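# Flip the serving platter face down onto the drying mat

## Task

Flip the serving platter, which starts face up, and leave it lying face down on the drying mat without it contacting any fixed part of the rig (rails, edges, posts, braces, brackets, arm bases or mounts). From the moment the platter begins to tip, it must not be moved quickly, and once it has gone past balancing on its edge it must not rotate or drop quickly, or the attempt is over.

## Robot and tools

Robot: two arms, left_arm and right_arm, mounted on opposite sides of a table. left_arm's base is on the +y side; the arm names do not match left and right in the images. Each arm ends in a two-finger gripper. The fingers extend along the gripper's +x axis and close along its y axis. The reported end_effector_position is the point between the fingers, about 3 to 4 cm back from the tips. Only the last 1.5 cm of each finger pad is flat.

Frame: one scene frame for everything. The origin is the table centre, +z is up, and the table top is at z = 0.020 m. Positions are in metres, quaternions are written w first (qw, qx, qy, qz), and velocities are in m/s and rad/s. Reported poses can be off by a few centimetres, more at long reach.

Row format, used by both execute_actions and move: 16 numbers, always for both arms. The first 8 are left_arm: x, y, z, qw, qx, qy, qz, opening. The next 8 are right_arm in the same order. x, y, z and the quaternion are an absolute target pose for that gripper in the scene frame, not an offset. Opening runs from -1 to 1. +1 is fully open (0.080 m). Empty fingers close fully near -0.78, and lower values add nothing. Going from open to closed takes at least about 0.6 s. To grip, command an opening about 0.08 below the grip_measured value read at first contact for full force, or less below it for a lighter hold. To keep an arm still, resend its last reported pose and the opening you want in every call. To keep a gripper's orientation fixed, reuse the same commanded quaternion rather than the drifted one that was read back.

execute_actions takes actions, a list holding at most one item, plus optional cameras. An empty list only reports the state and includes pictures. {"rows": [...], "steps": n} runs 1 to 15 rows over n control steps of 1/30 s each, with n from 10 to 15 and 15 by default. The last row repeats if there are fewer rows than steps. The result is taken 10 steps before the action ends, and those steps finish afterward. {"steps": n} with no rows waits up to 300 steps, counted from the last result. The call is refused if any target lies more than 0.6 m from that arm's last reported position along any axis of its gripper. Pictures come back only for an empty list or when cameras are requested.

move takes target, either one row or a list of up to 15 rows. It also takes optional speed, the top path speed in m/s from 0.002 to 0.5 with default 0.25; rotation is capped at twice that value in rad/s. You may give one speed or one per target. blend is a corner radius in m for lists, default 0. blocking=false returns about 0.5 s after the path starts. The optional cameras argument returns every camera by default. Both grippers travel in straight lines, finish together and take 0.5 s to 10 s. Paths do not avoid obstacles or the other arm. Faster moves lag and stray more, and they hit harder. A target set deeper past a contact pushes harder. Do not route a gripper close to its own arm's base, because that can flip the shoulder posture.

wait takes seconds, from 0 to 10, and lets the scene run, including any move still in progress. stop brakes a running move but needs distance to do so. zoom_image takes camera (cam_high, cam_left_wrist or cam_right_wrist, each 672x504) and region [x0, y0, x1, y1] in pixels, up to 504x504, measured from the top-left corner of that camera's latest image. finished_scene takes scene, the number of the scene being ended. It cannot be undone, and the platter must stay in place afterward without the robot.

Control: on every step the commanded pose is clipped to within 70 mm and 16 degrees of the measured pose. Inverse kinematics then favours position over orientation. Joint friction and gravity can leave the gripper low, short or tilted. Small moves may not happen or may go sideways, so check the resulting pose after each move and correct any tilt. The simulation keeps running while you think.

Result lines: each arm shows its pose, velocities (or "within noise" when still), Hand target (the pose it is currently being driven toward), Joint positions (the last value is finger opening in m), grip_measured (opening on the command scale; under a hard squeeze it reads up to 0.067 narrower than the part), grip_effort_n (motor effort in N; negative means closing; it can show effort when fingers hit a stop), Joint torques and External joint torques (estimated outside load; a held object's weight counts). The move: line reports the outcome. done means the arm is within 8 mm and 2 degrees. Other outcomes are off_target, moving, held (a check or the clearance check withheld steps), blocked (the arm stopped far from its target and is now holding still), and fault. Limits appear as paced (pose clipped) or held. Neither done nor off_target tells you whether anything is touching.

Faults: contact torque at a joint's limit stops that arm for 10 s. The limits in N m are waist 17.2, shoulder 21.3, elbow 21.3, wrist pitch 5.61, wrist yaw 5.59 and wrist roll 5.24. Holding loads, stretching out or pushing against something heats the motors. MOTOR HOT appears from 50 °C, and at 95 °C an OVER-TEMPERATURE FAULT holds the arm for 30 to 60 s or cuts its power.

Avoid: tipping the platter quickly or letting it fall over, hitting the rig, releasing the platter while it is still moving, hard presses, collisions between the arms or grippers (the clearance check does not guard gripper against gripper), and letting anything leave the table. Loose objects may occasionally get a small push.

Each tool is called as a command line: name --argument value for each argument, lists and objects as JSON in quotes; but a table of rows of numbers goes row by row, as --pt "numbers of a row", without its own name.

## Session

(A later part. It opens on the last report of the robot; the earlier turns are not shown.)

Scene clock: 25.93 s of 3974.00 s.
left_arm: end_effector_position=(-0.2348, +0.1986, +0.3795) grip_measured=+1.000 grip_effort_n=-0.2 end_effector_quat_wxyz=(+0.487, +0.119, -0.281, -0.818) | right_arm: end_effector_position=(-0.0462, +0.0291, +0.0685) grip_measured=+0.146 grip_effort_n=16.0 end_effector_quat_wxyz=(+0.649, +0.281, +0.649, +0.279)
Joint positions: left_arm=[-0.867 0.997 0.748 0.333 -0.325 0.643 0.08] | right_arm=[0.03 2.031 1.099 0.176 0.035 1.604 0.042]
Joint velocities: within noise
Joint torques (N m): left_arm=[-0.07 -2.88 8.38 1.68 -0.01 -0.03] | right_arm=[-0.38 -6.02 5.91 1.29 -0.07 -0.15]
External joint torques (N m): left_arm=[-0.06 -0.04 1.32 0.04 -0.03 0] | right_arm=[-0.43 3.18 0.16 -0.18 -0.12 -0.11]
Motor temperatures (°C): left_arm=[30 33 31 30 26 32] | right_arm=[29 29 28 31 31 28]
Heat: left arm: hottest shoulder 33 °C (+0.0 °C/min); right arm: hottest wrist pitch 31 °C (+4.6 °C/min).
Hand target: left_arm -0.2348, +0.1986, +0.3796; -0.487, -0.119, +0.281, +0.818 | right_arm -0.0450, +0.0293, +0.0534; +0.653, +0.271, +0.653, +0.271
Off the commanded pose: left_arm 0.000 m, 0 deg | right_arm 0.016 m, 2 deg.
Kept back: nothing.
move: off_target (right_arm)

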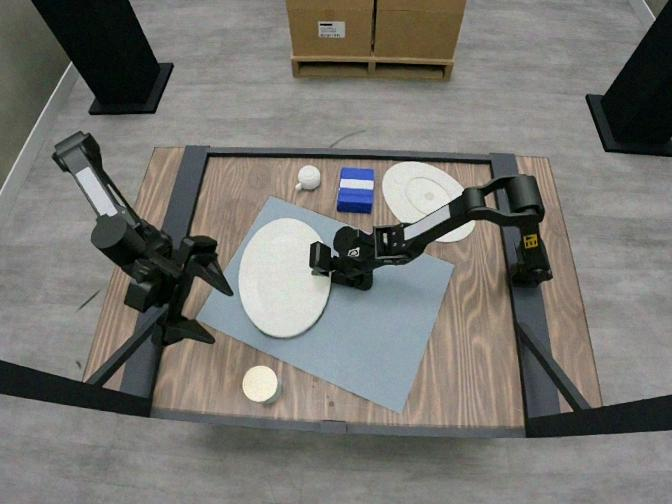

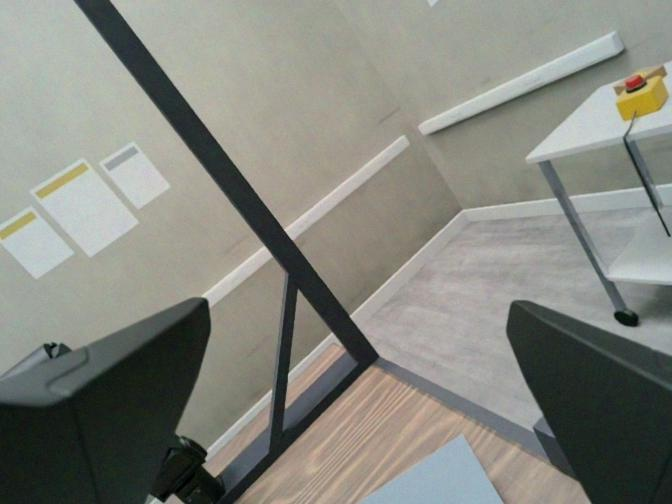

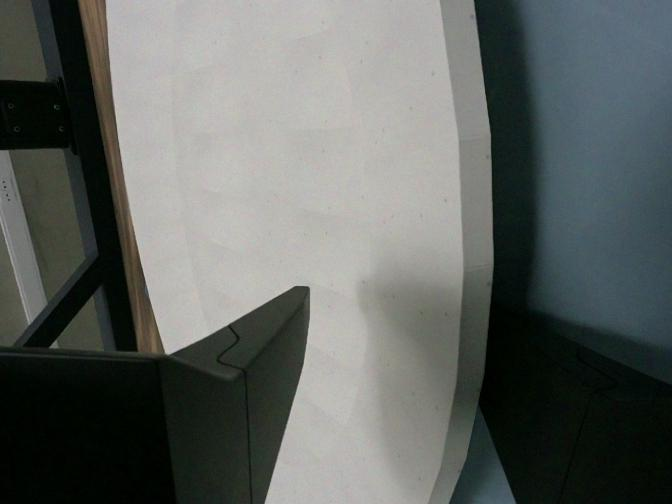

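move --target '[-0.2348,0.1986,0.3795,0.487,0.119,-0.281,-0.818,1,-0.045,0.03,0.057,0.6533,0.2706,0.6533,0.2706,-0.3]' --speed 0.04

zoom_image --camera "cam_right_wrist" --region '[180, 100, 672, 504]'

Scene clock: 26.97 s of 3974.00 s.
left_arm: end_effector_position=(-0.2348, +0.1986, +0.3795) grip_measured=+1.000 grip_effort_n=-0.2 end_effector_quat_wxyz=(+0.487, +0.119, -0.281, -0.818) | right_arm: end_effector_position=(-0.0463, +0.0295, +0.0680) grip_measured=-0.295 grip_effort_n=-26.3 end_effector_quat_wxyz=(+0.651, +0.278, +0.650, +0.277)
Joint positions: left_arm=[-0.867 0.997 0.748 0.333 -0.325 0.643 0.08] | right_arm=[0.03 2.034 1.108 0.161 0.035 1.603 0.022]
Joint velocities: within noise
Joint torques (N m): left_arm=[-0.06 -2.87 8.36 1.68 -0.01 -0.03] | right_arm=[-0.37 -7.54 5.66 1.21 -0.11 -0.1]
External joint torques (N m): left_arm=[-0.05 0.04 1.2 0.01 -0.03 0] | right_arm=[-0.35 1.8 -0.15 -0.25 -0.16 -0.06]
Motor temperatures (°C): left_arm=[30 33 31 30 26 32] | right_arm=[29 29 28 31 31 28]
Heat: left arm: hottest shoulder 33 °C (+0.0 °C/min); right arm: hottest wrist pitch 31 °C (+4.4 °C/min).
Hand target: left_arm -0.2348, +0.1986, +0.3796; -0.487, -0.119, +0.281, +0.818 | right_arm -0.0450, +0.0296, +0.0570; +0.653, +0.271, +0.653, +0.270
Off the commanded pose: left_arm 0.000 m, 0 deg | right_arm 0.011 m, 1 deg.
Kept back: nothing.
move: off_target (right_arm)

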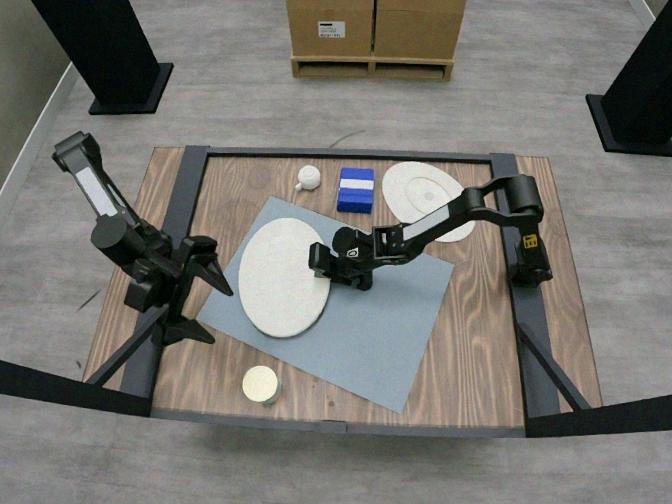

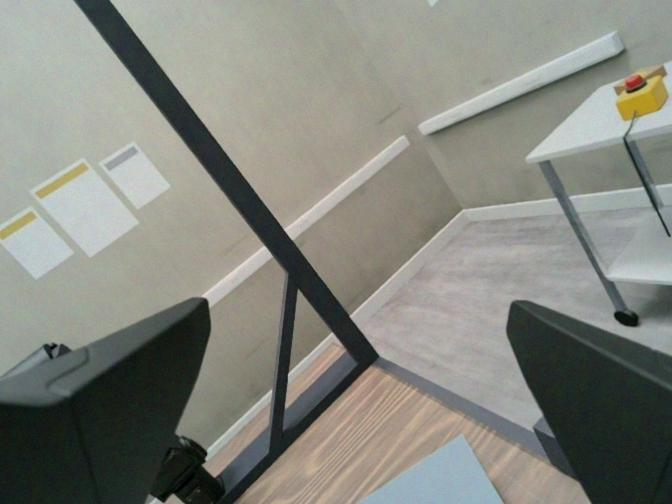

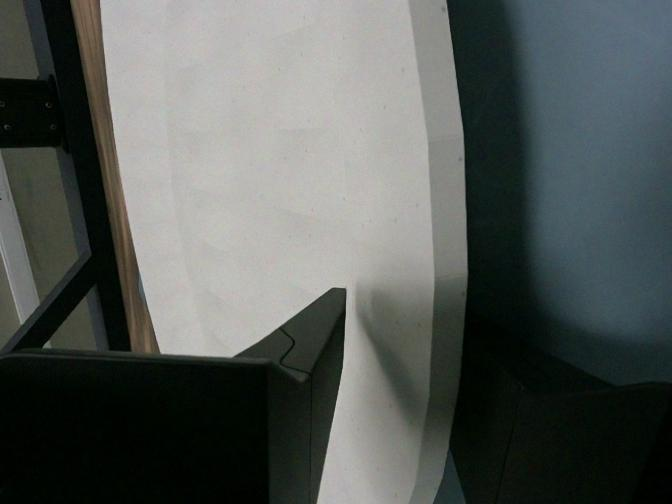

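Scaled by 1.024 from the camera's 672x504 image, which has a finer 960x720 frame.

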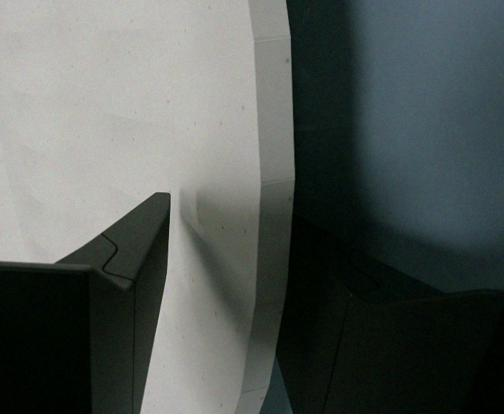

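move --pt "-0.2348 0.1986 0.3795 0.487 0.119 -0.281 -0.818 1 -0.045 0.029 0.075 0.638 0.305 0.638 0.305 -0.4" --pt "-0.2348 0.1986 0.3795 0.487 0.119 -0.281 -0.818 1 -0.045 0.022 0.108 0.5963 0.380 0.5963 0.380 -0.4" --speed 0.03

zoom_image --camera "cam_right_wrist" --region '[180, 100, 672, 504]'

Scene clock: 34.33 s of 3974.00 s.
left_arm: end_effector_position=(-0.2348, +0.1986, +0.3795) grip_measured=+1.000 grip_effort_n=-0.2 end_effector_quat_wxyz=(+0.487, +0.119, -0.281, -0.818) | right_arm: end_effector_position=(-0.0459, +0.0175, +0.0942) grip_measured=-0.396 grip_effort_n=-21.6 end_effector_quat_wxyz=(+0.603, +0.367, +0.606, +0.367)
Joint positions: left_arm=[-0.867 0.997 0.748 0.333 -0.325 0.643 0.08] | right_arm=[0.031 1.963 0.861 0.622 0.037 1.595 0.017]
Joint velocities: within noise
Joint torques (N m): left_arm=[-0.08 -2.87 8.38 1.67 -0.01 -0.03] | right_arm=[-0.1 -12.1 4.64 2.78 0.23 -0.17]
External joint torques (N m): left_arm=[-0.09 -0.03 1.32 0.03 -0.02 -0.01] | right_arm=[-0.04 -3.85 -0.61 1.14 0.19 -0.12]
Motor temperatures (°C): left_arm=[30 33 32 31 25 32] | right_arm=[29 31 28 34 31 28]
Heat: left arm: hottest shoulder 33 °C (+0.0 °C/min); right arm: hottest wrist pitch 34 °C (+8.7 °C/min).
Hand target: left_arm -0.2348, +0.1986, +0.3796; -0.487, -0.119, +0.281, +0.818 | right_arm -0.0451, +0.0218, +0.1080; +0.596, +0.380, +0.596, +0.380
Off the commanded pose: left_arm 0.000 m, 0 deg | right_arm 0.015 m, 3 deg.
Kept back: nothing.
move: off_target (right_arm)

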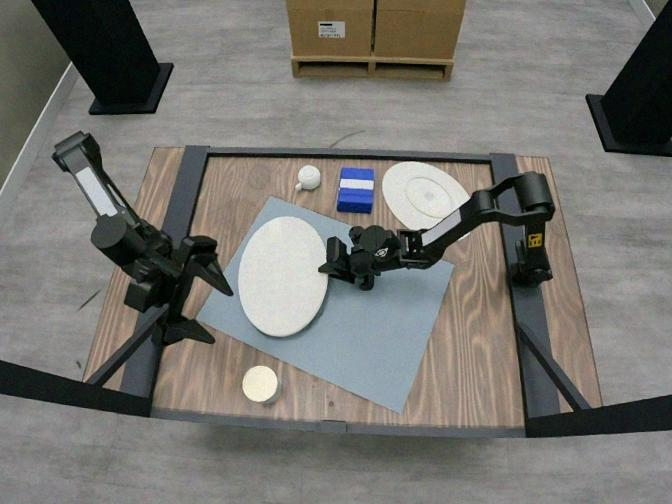

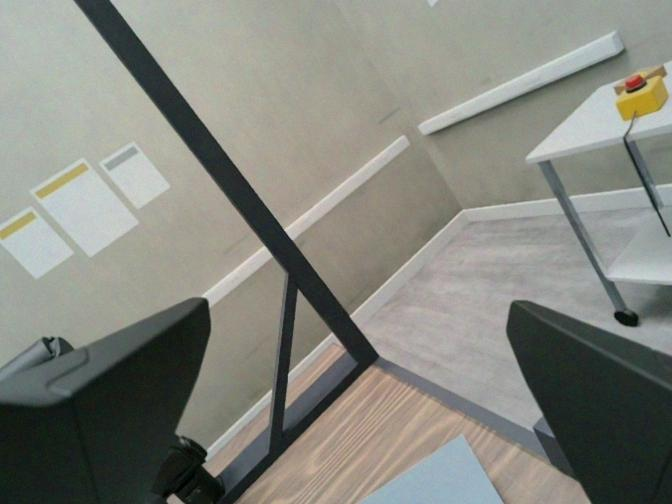

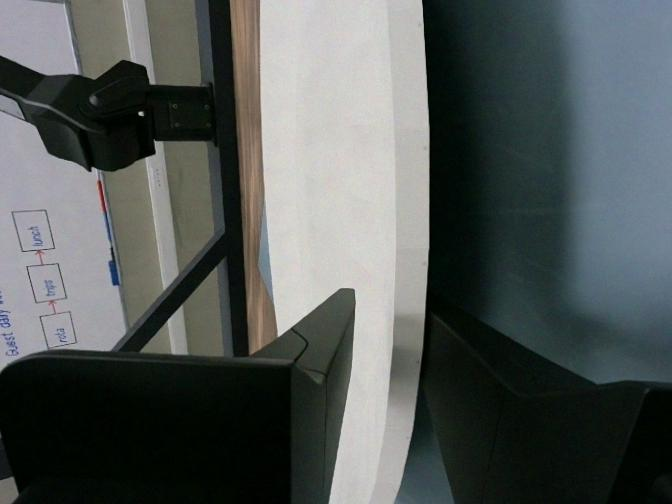

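Scaled by 1.024 from the camera's 672x504 image, which has a finer 960x720 frame.

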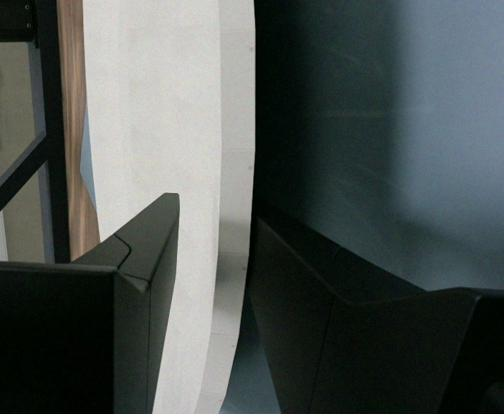

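move --pt "-0.2348 0.1986 0.3795 0.487 0.119 -0.281 -0.818 1 -0.045 0.022 0.108 0.5963 0.380 0.5963 0.380 -0.5" --pt "-0.2348 0.1986 0.3795 0.487 0.119 -0.281 -0.818 1 -0.045 0.022 0.108 0.5963 0.380 0.5963 0.380 -0.58" --pt "-0.2348 0.1986 0.3795 0.487 0.119 -0.281 -0.818 1 -0.045 0.022 0.108 0.5963 0.380 0.5963 0.380 -0.66" --speed 0.03

zoom_image --camera "cam_right_wrist" --region '[180, 100, 672, 504]'

Scene clock: 37.97 s of 3974.00 s.
left_arm: end_effector_position=(-0.2348, +0.1986, +0.3795) grip_measured=+1.000 grip_effort_n=-0.2 end_effector_quat_wxyz=(+0.487, +0.119, -0.281, -0.818) | right_arm: end_effector_position=(-0.0465, +0.0171, +0.0943) grip_measured=-0.631 grip_effort_n=-83.5 end_effector_quat_wxyz=(+0.603, +0.365, +0.605, +0.369)
Joint positions: left_arm=[-0.867 0.997 0.748 0.333 -0.325 0.643 0.08] | right_arm=[0.032 1.963 0.858 0.626 0.037 1.59 0.007]
Joint velocities: within noise
Joint torques (N m): left_arm=[-0.07 -2.87 8.38 1.68 -0.01 -0.03] | right_arm=[-0.27 -11.99 5.18 2.59 0.21 -0.03]
External joint torques (N m): left_arm=[-0.08 0.08 1.2 -0.01 -0.02 0] | right_arm=[-0.27 -3.73 -0.11 0.94 0.18 0.02]
Motor temperatures (°C): left_arm=[30 33 33 31 25 32] | right_arm=[29 32 29 37 31 28]
Heat: left arm: hottest shoulder 33 °C (+0.0 °C/min); right arm: hottest wrist pitch 37 °C (+12.6 °C/min). Heating fast: the right arm's wrist pitch motor: a push or a pull is the cause, and it goes on while you think. Ease it with your next call, before anything else.
Hand target: left_arm -0.2348, +0.1986, +0.3796; -0.487, -0.119, +0.281, +0.818 | right_arm -0.0451, +0.0218, +0.1080; +0.596, +0.380, +0.596, +0.380
Off the commanded pose: left_arm 0.000 m, 0 deg | right_arm 0.015 m, 2 deg.
Kept back: nothing.
move: off_target (right_arm); target 2's new opening was sent with right_arm's hand 0.015 m and 2 deg from that target; target 3's new opening was sent with right_arm's hand 0.015 m and 2 deg from that target

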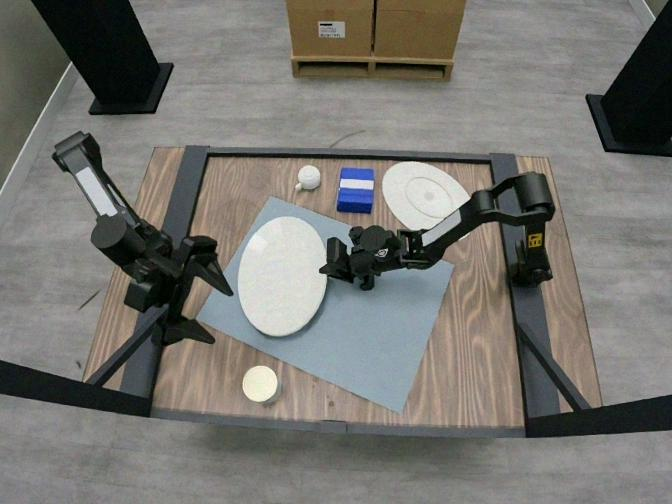

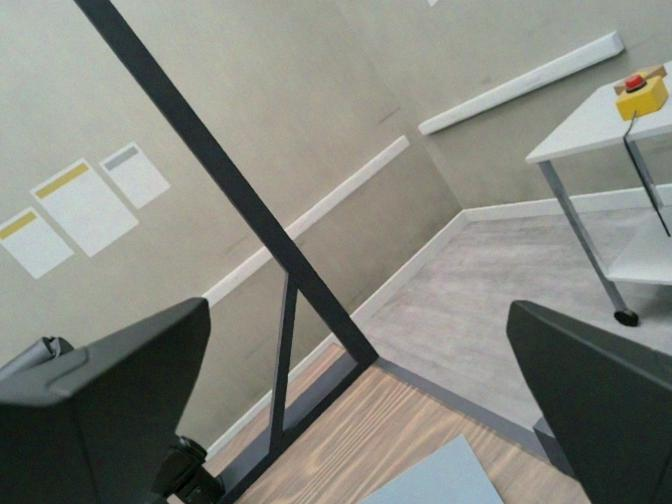

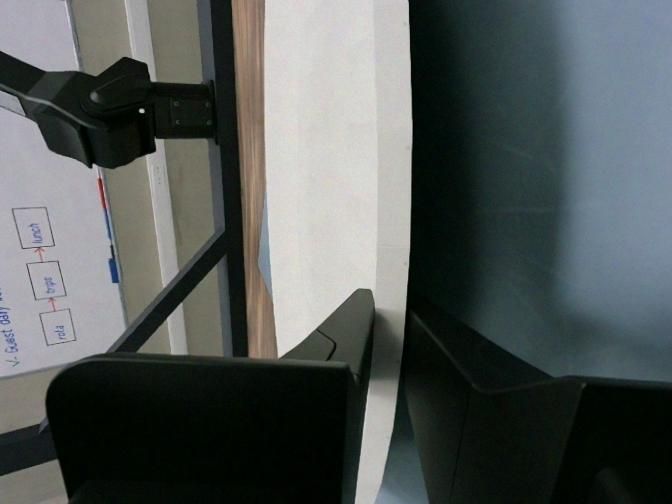

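Scaled by 1.024 from the camera's 672x504 image, which has a finer 960x720 frame.

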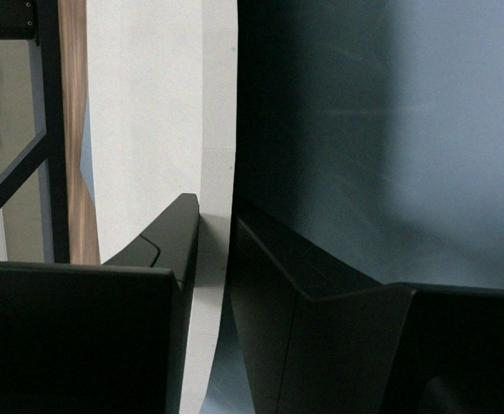

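move --pt "-0.2348 0.1986 0.3795 0.487 0.119 -0.281 -0.818 1 -0.045 0.054 0.163 0.6533 0.2706 0.6533 0.2706 -1" --pt "-0.2348 0.1986 0.3795 0.487 0.119 -0.281 -0.818 1 -0.045 0.092 0.195 0.683 0.183 0.683 0.183 -1" --speed 0.05 --blend 0.02

Scene clock: 46.20 s of 3974.00 s.
left_arm: end_effector_position=(-0.2348, +0.1986, +0.3795) grip_measured=+1.000 grip_effort_n=-0.2 end_effector_quat_wxyz=(+0.487, +0.119, -0.281, -0.818) | right_arm: end_effector_position=(-0.0483, +0.0783, +0.2027) grip_measured=-0.638 grip_effort_n=-83.5 end_effector_quat_wxyz=(+0.686, +0.172, +0.684, +0.180) end_effector_velocity=(-0.002, +0.003, +0.003) end_effector_angular_velocity=(+0.002, +0.009, +0.027)
Joint positions: left_arm=[-0.867 0.997 0.748 0.333 -0.325 0.643 0.08] | right_arm=[0.026 2.253 2.197 -1.013 0.021 1.596 0.006]
Joint velocities: left_arm=[within noise] | right_arm=[-0.002 0.017 0.042 -0.022 -0.022 -0.022 0]
Joint torques (N m): left_arm=[-0.07 -2.89 8.36 1.68 -0.01 -0.03] | right_arm=[-0.44 -9.19 7.96 3.17 -0.01 0.13]
External joint torques (N m): left_arm=[-0.07 0.04 1.22 0.01 -0.03 0] | right_arm=[-0.44 2.28 1.47 2.1 -0.07 0.15]
Motor temperatures (°C): left_arm=[30 33 33 32 25 32] | right_arm=[29 33 31 39 31 27]
Heat: left arm: hottest shoulder 33 °C (+0.0 °C/min); right arm: hottest wrist pitch 39 °C (+13.0 °C/min).
Hand target: left_arm -0.2348, +0.1986, +0.3796; -0.487, -0.119, +0.281, +0.818 | right_arm -0.0449, +0.0911, +0.1952; +0.683, +0.183, +0.683, +0.183
Off the commanded pose: left_arm 0.000 m, 0 deg | right_arm 0.016 m, 1 deg.
Kept back: nothing.
move: off_target (right_arm)

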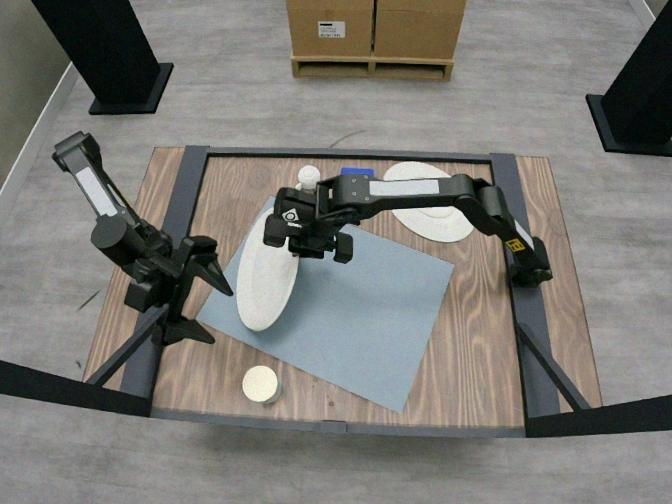

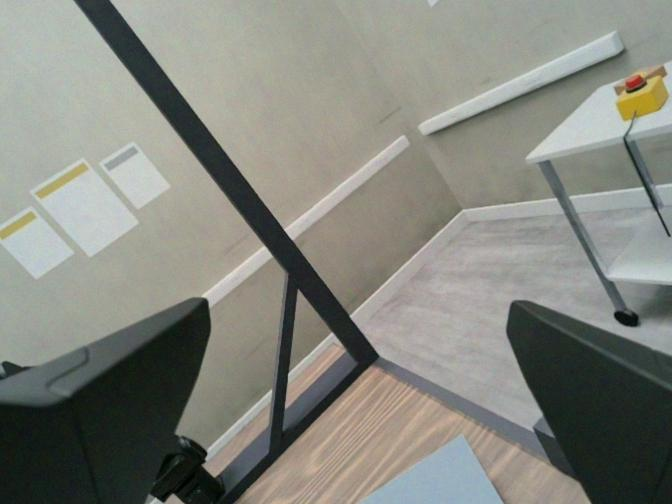

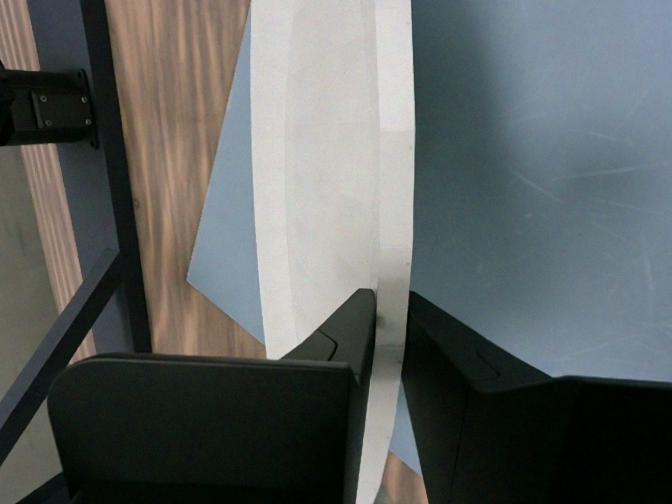

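move --pt "-0.2348 0.1986 0.3795 0.487 0.119 -0.281 -0.818 1 -0.045 0.13 0.222 0.7011 0.0923 0.7011 0.0923 -1" --pt "-0.2348 0.1986 0.3795 0.487 0.119 -0.281 -0.818 1 -0.045 0.15 0.25 0.707 0.0123 0.707 0.0123 -1" --speed 0.05 --blend 0.02

zoom_image --camera "cam_high" --region '[170, 140, 380, 360]'

Scene clock: 52.37 s of 3974.00 s.
left_arm: end_effector_position=(-0.2348, +0.1986, +0.3795) grip_measured=+1.000 grip_effort_n=-0.2 end_effector_quat_wxyz=(+0.487, +0.119, -0.281, -0.818) | right_arm: end_effector_position=(-0.0461, +0.1371, +0.1853) grip_measured=-0.639 grip_effort_n=-83.5 end_effector_quat_wxyz=(+0.666, +0.228, +0.672, +0.230)
Joint positions: left_arm=[-0.867 0.997 0.748 0.333 -0.325 0.643 0.08] | right_arm=[0.015 2.401 2.308 -0.818 0.01 1.596 0.006]
Joint velocities: within noise
Joint torques (N m): left_arm=[-0.04 -2.87 8.34 1.65 0.02 -0.03] | right_arm=[-0.04 -18.09 6.67 1.96 0.04 -0.04]
External joint torques (N m): left_arm=[-0.06 0.04 1.2 -0.03 0.01 0] | right_arm=[-0.06 -5.54 -0.1 0.65 -0.01 -0.01]
Motor temperatures (°C): left_arm=[30 33 34 32 25 32] | right_arm=[29 39 32 43 31 27]
Heat: left arm: hottest elbow 34 °C (+11.5 °C/min); right arm: hottest wrist pitch 43 °C (+16.0 °C/min), its shoulder heating fast: 39 °C (+37.0 °C/min). Heating fast: the right arm's shoulder motor: a push or a pull is the cause, and it goes on while you think. Ease it with your next call, before anything else.
Hand target: left_arm -0.2348, +0.1986, +0.3795; -0.487, -0.119, +0.281, +0.818 | right_arm -0.0461, +0.1395, +0.2044; +0.660, +0.244, +0.667, +0.246
Off the commanded pose: left_arm 0.000 m, 0 deg | right_arm 0.066 m, 36 deg.
Kept back: nothing.
move: blocked (right_arm; both arms now hold where they are); limits=paced

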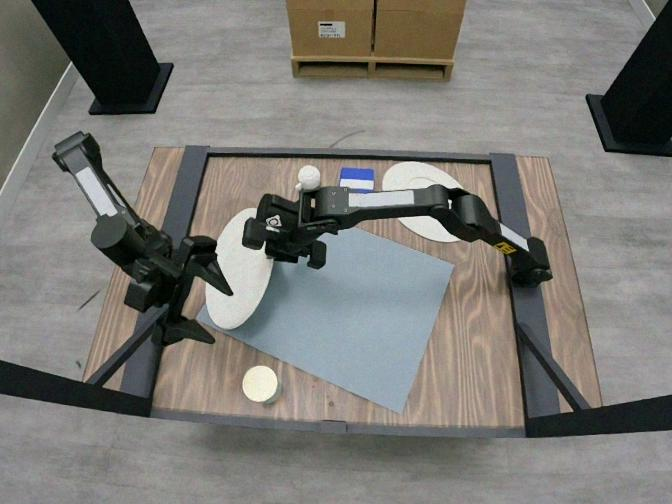

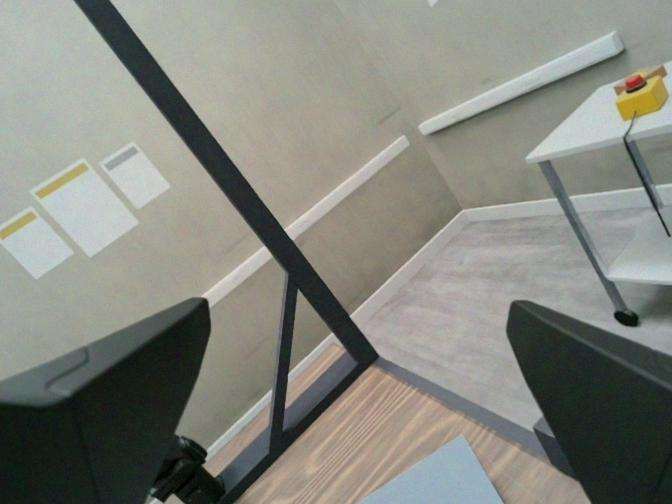

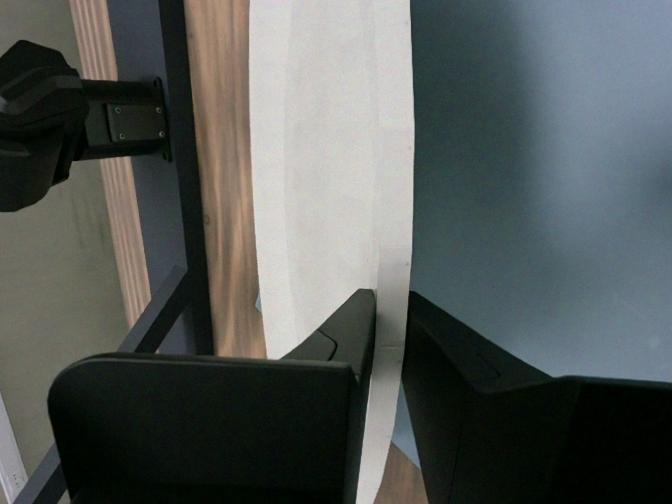

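Scaled by 2.291 from the camera's 672x504 image, which has a finer 960x720 frame.

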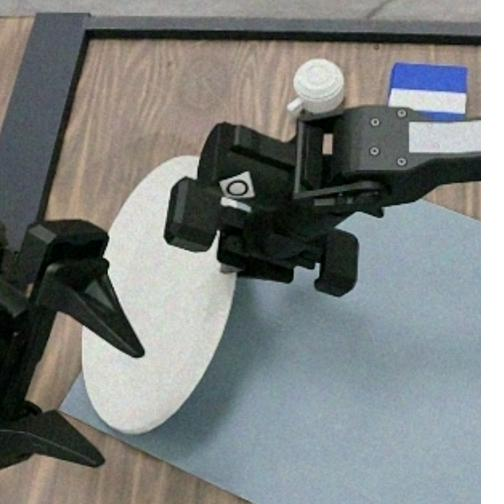

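move --pt "-0.2348 0.1986 0.3795 0.487 0.119 -0.281 -0.818 1 -0.046 0.10 0.20 0.67 0.225 0.67 0.225 -1" --pt "-0.2348 0.1986 0.3795 0.487 0.119 -0.281 -0.818 1 -0.045 0.03 0.25 0.683 0.183 0.683 0.183 -1" --speed 0.05 --blend 0.02

Scene clock: 55.80 s of 3974.00 s.
left_arm: end_effector_position=(-0.2348, +0.1986, +0.3795) grip_measured=+1.000 grip_effort_n=-0.2 end_effector_quat_wxyz=(+0.487, +0.119, -0.281, -0.818) | right_arm: end_effector_position=(-0.0438, +0.0329, +0.2174) grip_measured=-0.639 grip_effort_n=-83.5 end_effector_quat_wxyz=(+0.690, +0.157, +0.688, +0.159)
Joint positions: left_arm=[-0.867 0.997 0.748 0.333 -0.325 0.643 0.08] | right_arm=[0.019 2.087 2.014 -1.048 0.017 1.599 0.006]
Joint velocities: within noise
Joint torques (N m): left_arm=[-0.06 -2.88 8.37 1.68 -0.01 -0.03] | right_arm=[-0.02 -19.98 6.52 1.08 0.16 0.13]
External joint torques (N m): left_arm=[-0.05 0.08 1.2 0 -0.03 0] | right_arm=[0.05 -9.82 0.15 0.07 0.09 0.15]
Motor temperatures (°C): left_arm=[30 33 34 32 25 32] | right_arm=[29 43 32 42 31 27]
Heat: left arm: hottest elbow 34 °C (+10.8 °C/min); right arm: hottest shoulder 43 °C (+18.3 °C/min). Heating fast: the right arm's shoulder motor: a push or a pull is the cause, and it goes on while you think. Ease it with your next call, before anything else.
Hand target: left_arm -0.2348, +0.1986, +0.3796; -0.487, -0.119, +0.281, +0.818 | right_arm -0.0450, +0.0295, +0.2494; +0.683, +0.183, +0.683, +0.183
Off the commanded pose: left_arm 0.000 m, 0 deg | right_arm 0.033 m, 4 deg.
Kept back: nothing.
move: off_target (right_arm); blend cut to 0.0199 m at target 1

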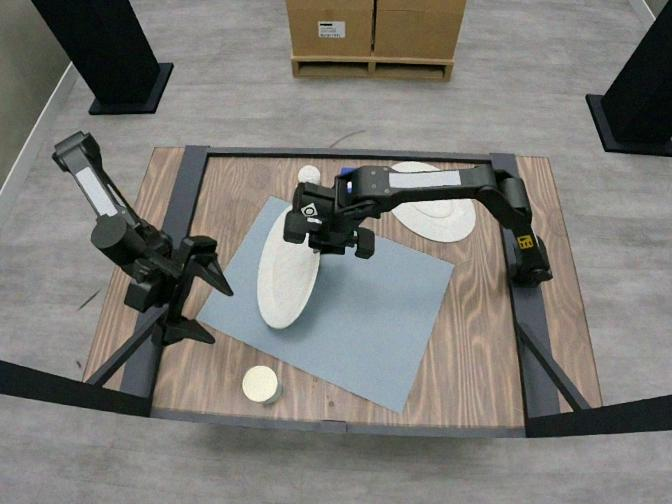

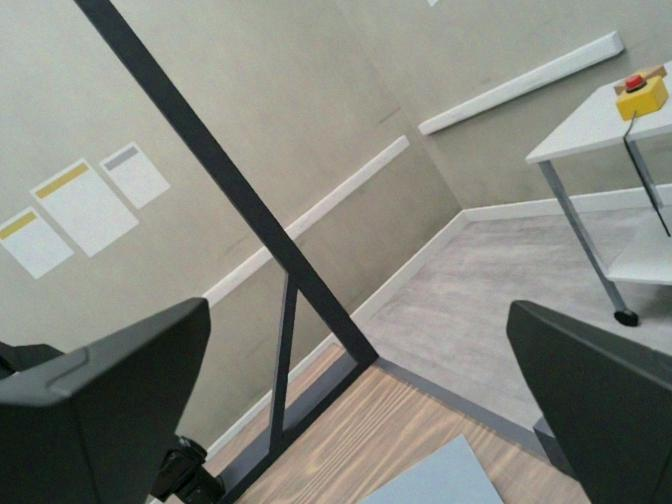

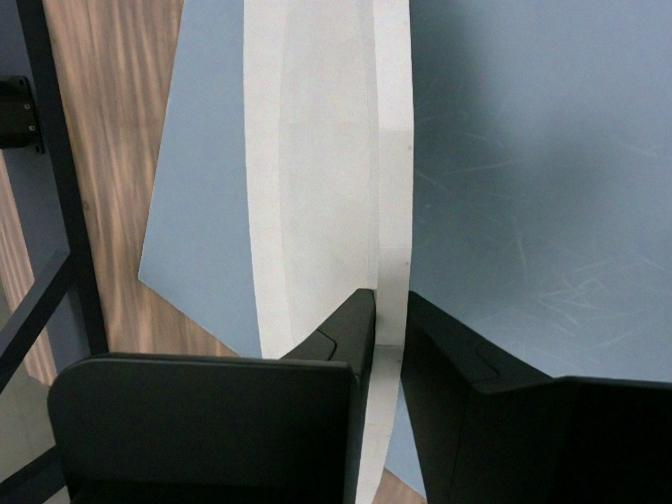

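move --target '[-0.2348,0.1986,0.3795,0.487,0.119,-0.281,-0.818,1,-0.045,0.03,0.285,0.7011,0.0923,0.7011,0.0923,-1]' --speed 0.07

zoom_image --camera "cam_high" --region '[170, 140, 380, 360]'

Scene clock: 59.47 s of 3974.00 s.
left_arm: end_effector_position=(-0.2348, +0.1986, +0.3795) grip_measured=+1.000 grip_effort_n=-0.2 end_effector_quat_wxyz=(+0.487, +0.119, -0.281, -0.818) | right_arm: end_effector_position=(-0.0436, +0.0231, +0.2333) grip_measured=-0.639 grip_effort_n=-83.5 end_effector_quat_wxyz=(+0.699, +0.115, +0.696, +0.118)
Joint positions: left_arm=[-0.867 0.997 0.748 0.333 -0.325 0.643 0.08] | right_arm=[0.019 2.2 2.298 -1.338 0.016 1.6 0.006]
Joint velocities: within noise
Joint torques (N m): left_arm=[-0.02 -2.87 8.36 1.65 0.01 -0.03] | right_arm=[-0.16 -13.8 5.46 1.15 0.05 -0.02]
External joint torques (N m): left_arm=[-0.03 0.1 1.15 -0.05 0 0] | right_arm=[-0.09 -3.23 -0.53 0.3 -0.02 -0.01]
Motor temperatures (°C): left_arm=[30 33 35 32 25 32] | right_arm=[29 46 34 40 31 27]
Heat: left arm: hottest elbow 35 °C (+11.1 °C/min); right arm: hottest shoulder 46 °C (+20.2 °C/min). Heating fast: the right arm's shoulder motor: a push or a pull is the cause, and it goes on while you think. Ease it with your next call, before anything else.
Hand target: left_arm -0.2348, +0.1986, +0.3795; -0.487, -0.119, +0.281, +0.818 | right_arm -0.0437, +0.0246, +0.2380; +0.698, +0.121, +0.695, +0.124
Off the commanded pose: left_arm 0.000 m, 0 deg | right_arm 0.052 m, 4 deg.
Kept back: nothing.
move: blocked (right_arm; both arms now hold where they are)

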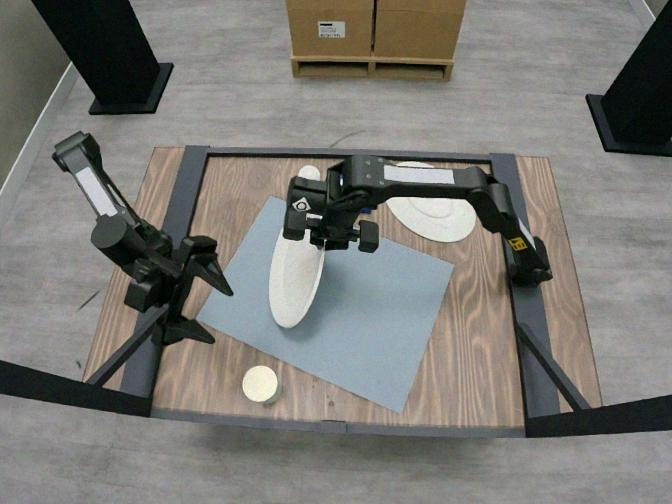

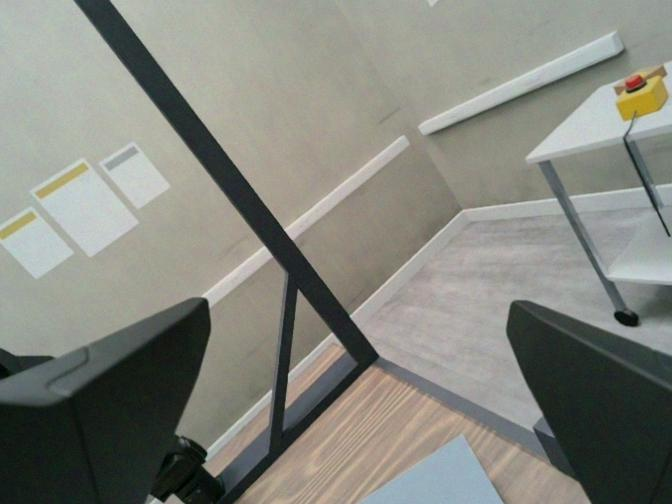

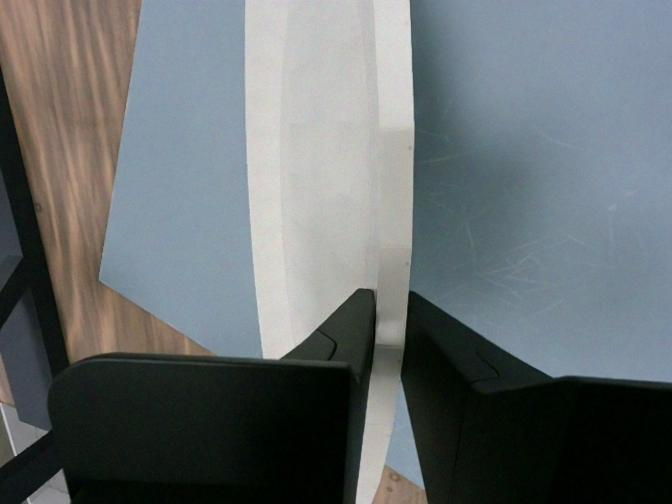

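Scaled by 2.291 from the camera's 672x504 image, which has a finer 960x720 frame.

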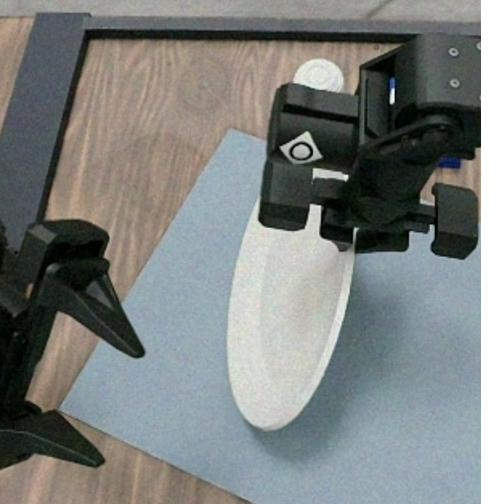

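move --pt "-0.2348 0.1986 0.3795 0.487 0.119 -0.281 -0.818 1 -0.045 0.025 0.262 0.6876 -0.1652 0.603 0.3694 -1" --pt "-0.2348 0.1986 0.3795 0.487 0.119 -0.281 -0.818 1 -0.045 0.025 0.262 0.572 -0.4158 0.4158 0.572 -1" --speed 0.12 --blend 0.02

zoom_image --camera "cam_high" --region '[170, 140, 380, 360]'

Scene clock: 67.03 s of 3974.00 s.
left_arm: end_effector_position=(-0.2348, +0.1986, +0.3795) grip_measured=+1.000 grip_effort_n=-0.2 end_effector_quat_wxyz=(+0.487, +0.119, -0.281, -0.818) | right_arm: end_effector_position=(-0.0473, +0.0311, +0.2461) grip_measured=-0.632 grip_effort_n=-83.5 end_effector_quat_wxyz=(+0.586, -0.384, +0.407, +0.586)
Joint positions: left_arm=[-0.867 0.997 0.748 0.333 -0.325 0.643 0.08] | right_arm=[0.02 2.203 2.34 -1.324 -0.004 0.059 0.007]
Joint velocities: within noise
Joint torques (N m): left_arm=[-0.05 -2.89 8.38 1.68 -0.01 -0.03] | right_arm=[-0.2 -16.76 6.14 -0.66 0.48 -0.82]
External joint torques (N m): left_arm=[-0.04 0.04 1.19 -0.01 -0.03 0] | right_arm=[-0.22 -6.02 0.05 -1.63 0.48 -0.82]
Motor temperatures (°C): left_arm=[30 33 35 32 25 32] | right_arm=[29 48 34 38 31 28]
Heat: left arm: hottest elbow 35 °C (+8.1 °C/min); right arm: hottest shoulder 48 °C (+21.3 °C/min).
Hand target: left_arm -0.2348, +0.1986, +0.3796; -0.487, -0.119, +0.281, +0.818 | right_arm -0.0451, +0.0245, +0.2612; +0.589, -0.389, +0.392, +0.591
Off the commanded pose: left_arm 0.000 m, 0 deg | right_arm 0.017 m, 4 deg.
joint sent to its limit (right arm) — joint 3 (elbow), upper limit, where the elbow is as straight as it goes.
Kept back: nothing.
move: off_target (right_arm)

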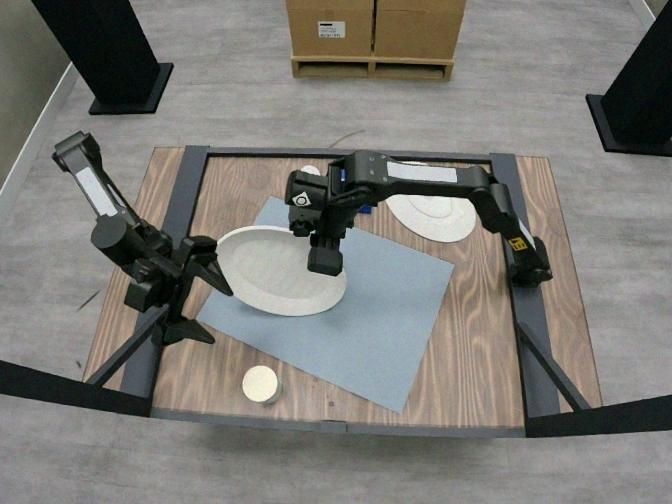

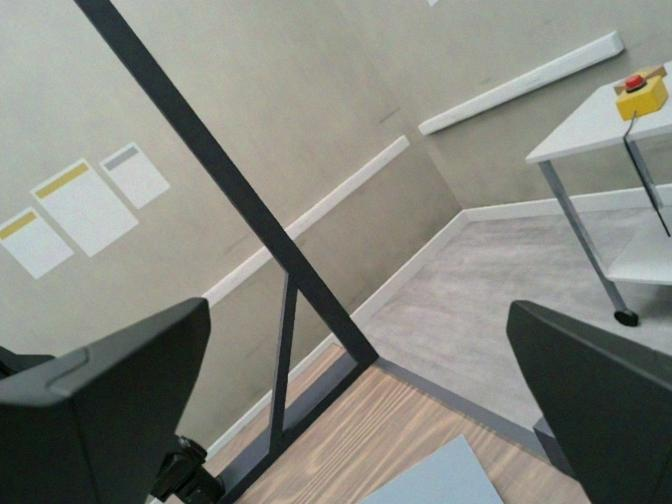

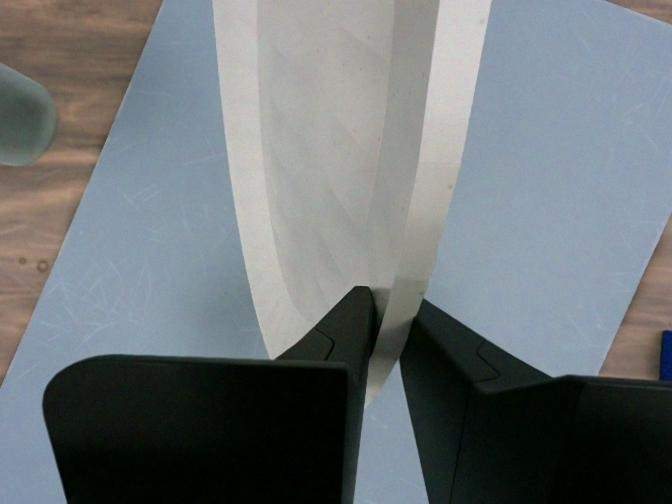

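Scaled by 2.291 from the camera's 672x504 image, which has a finer 960x720 frame.

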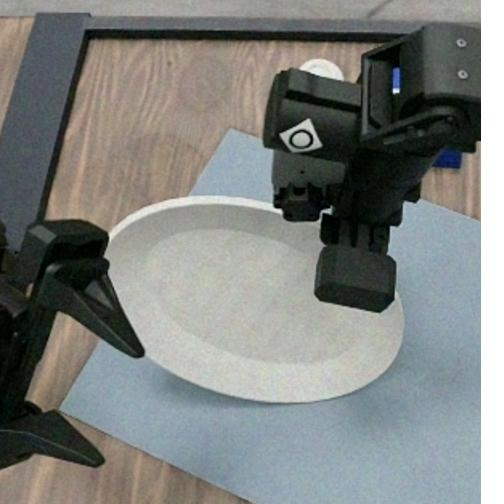

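move --pt "-0.2348 0.1986 0.3795 0.487 0.119 -0.281 -0.818 1 -0.045 0.025 0.262 0.3694 -0.603 0.1652 0.6876 -1" --pt "-0.2348 0.1986 0.3795 0.487 0.119 -0.281 -0.818 1 -0.045 0.025 0.262 0.1105 -0.6985 -0.1105 0.6985 -1" --speed 0.12 --blend 0.02

zoom_image --camera "cam_high" --region '[170, 140, 380, 360]'

Scene clock: 75.27 s of 3974.00 s.
left_arm: end_effector_position=(-0.2348, +0.1986, +0.3795) grip_measured=+1.000 grip_effort_n=-0.2 end_effector_quat_wxyz=(+0.487, +0.119, -0.281, -0.818) | right_arm: end_effector_position=(-0.0630, +0.0236, +0.2533) grip_measured=-0.640 grip_effort_n=-83.5 end_effector_quat_wxyz=(+0.125, -0.678, -0.140, +0.711)
Joint positions: left_arm=[-0.867 0.997 0.748 0.333 -0.325 0.643 0.08] | right_arm=[0.046 2.185 2.342 -1.348 -0.028 -1.526 0.006]
Joint velocities: within noise
Joint torques (N m): left_arm=[-0.08 -2.88 8.37 1.68 -0.01 -0.03] | right_arm=[-2.06 -14.34 5.8 0.66 1.13 -0.28]
External joint torques (N m): left_arm=[-0.09 -0.04 1.31 0.04 -0.03 0] | right_arm=[-2.06 -3.9 -0.14 -0.25 1.2 -0.3]
Motor temperatures (°C): left_arm=[30 33 36 33 25 32] | right_arm=[29 49 34 35 32 28]
Heat: left arm: hottest elbow 36 °C (+7.1 °C/min); right arm: hottest shoulder 49 °C (+21.3 °C/min).
Hand target: left_arm -0.2348, +0.1986, +0.3796; -0.487, -0.119, +0.281, +0.818 | right_arm -0.0452, +0.0239, +0.2616; -0.141, +0.691, +0.140, -0.695
Off the commanded pose: left_arm 0.000 m, 0 deg | right_arm 0.020 m, 5 deg.
joint sent to its limit (right arm) — joint 3 (elbow), upper limit, where the elbow is as straight as it goes.
Kept back: nothing.
move: off_target (right_arm)

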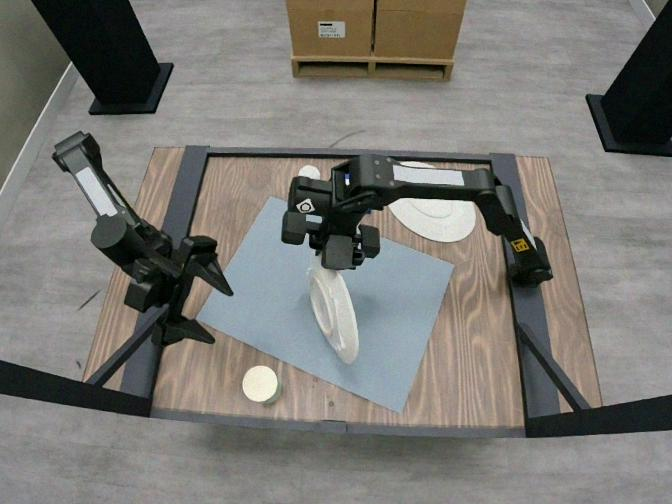

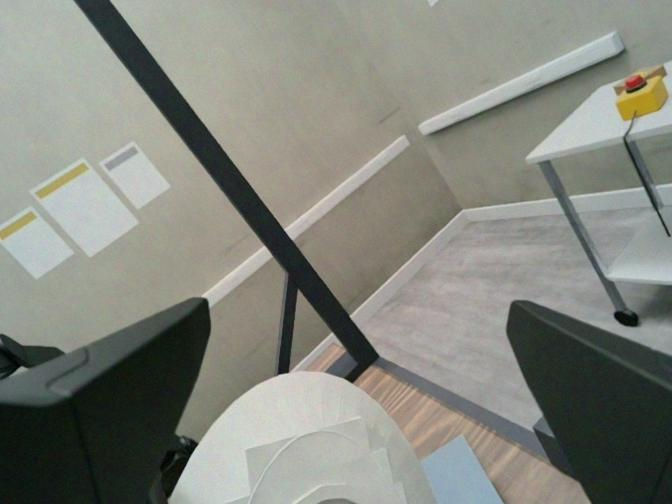

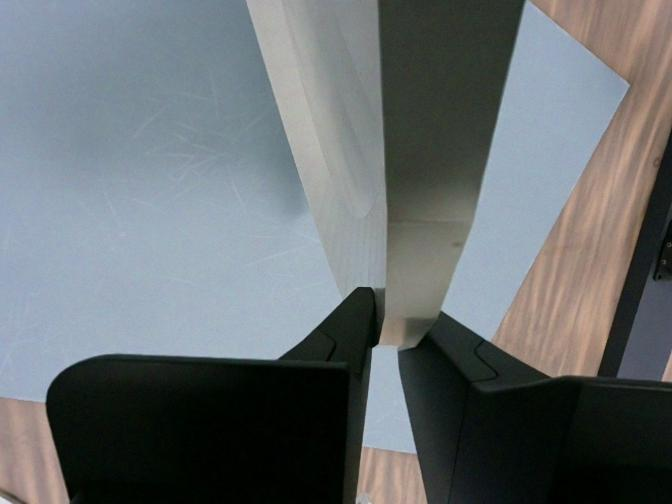

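Scaled by 2.291 from the camera's 672x504 image, which has a finer 960x720 frame.

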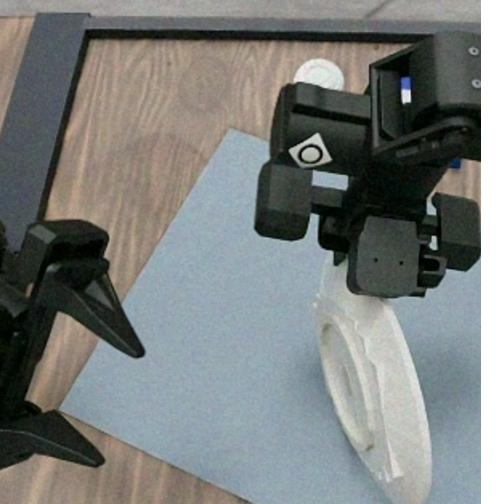

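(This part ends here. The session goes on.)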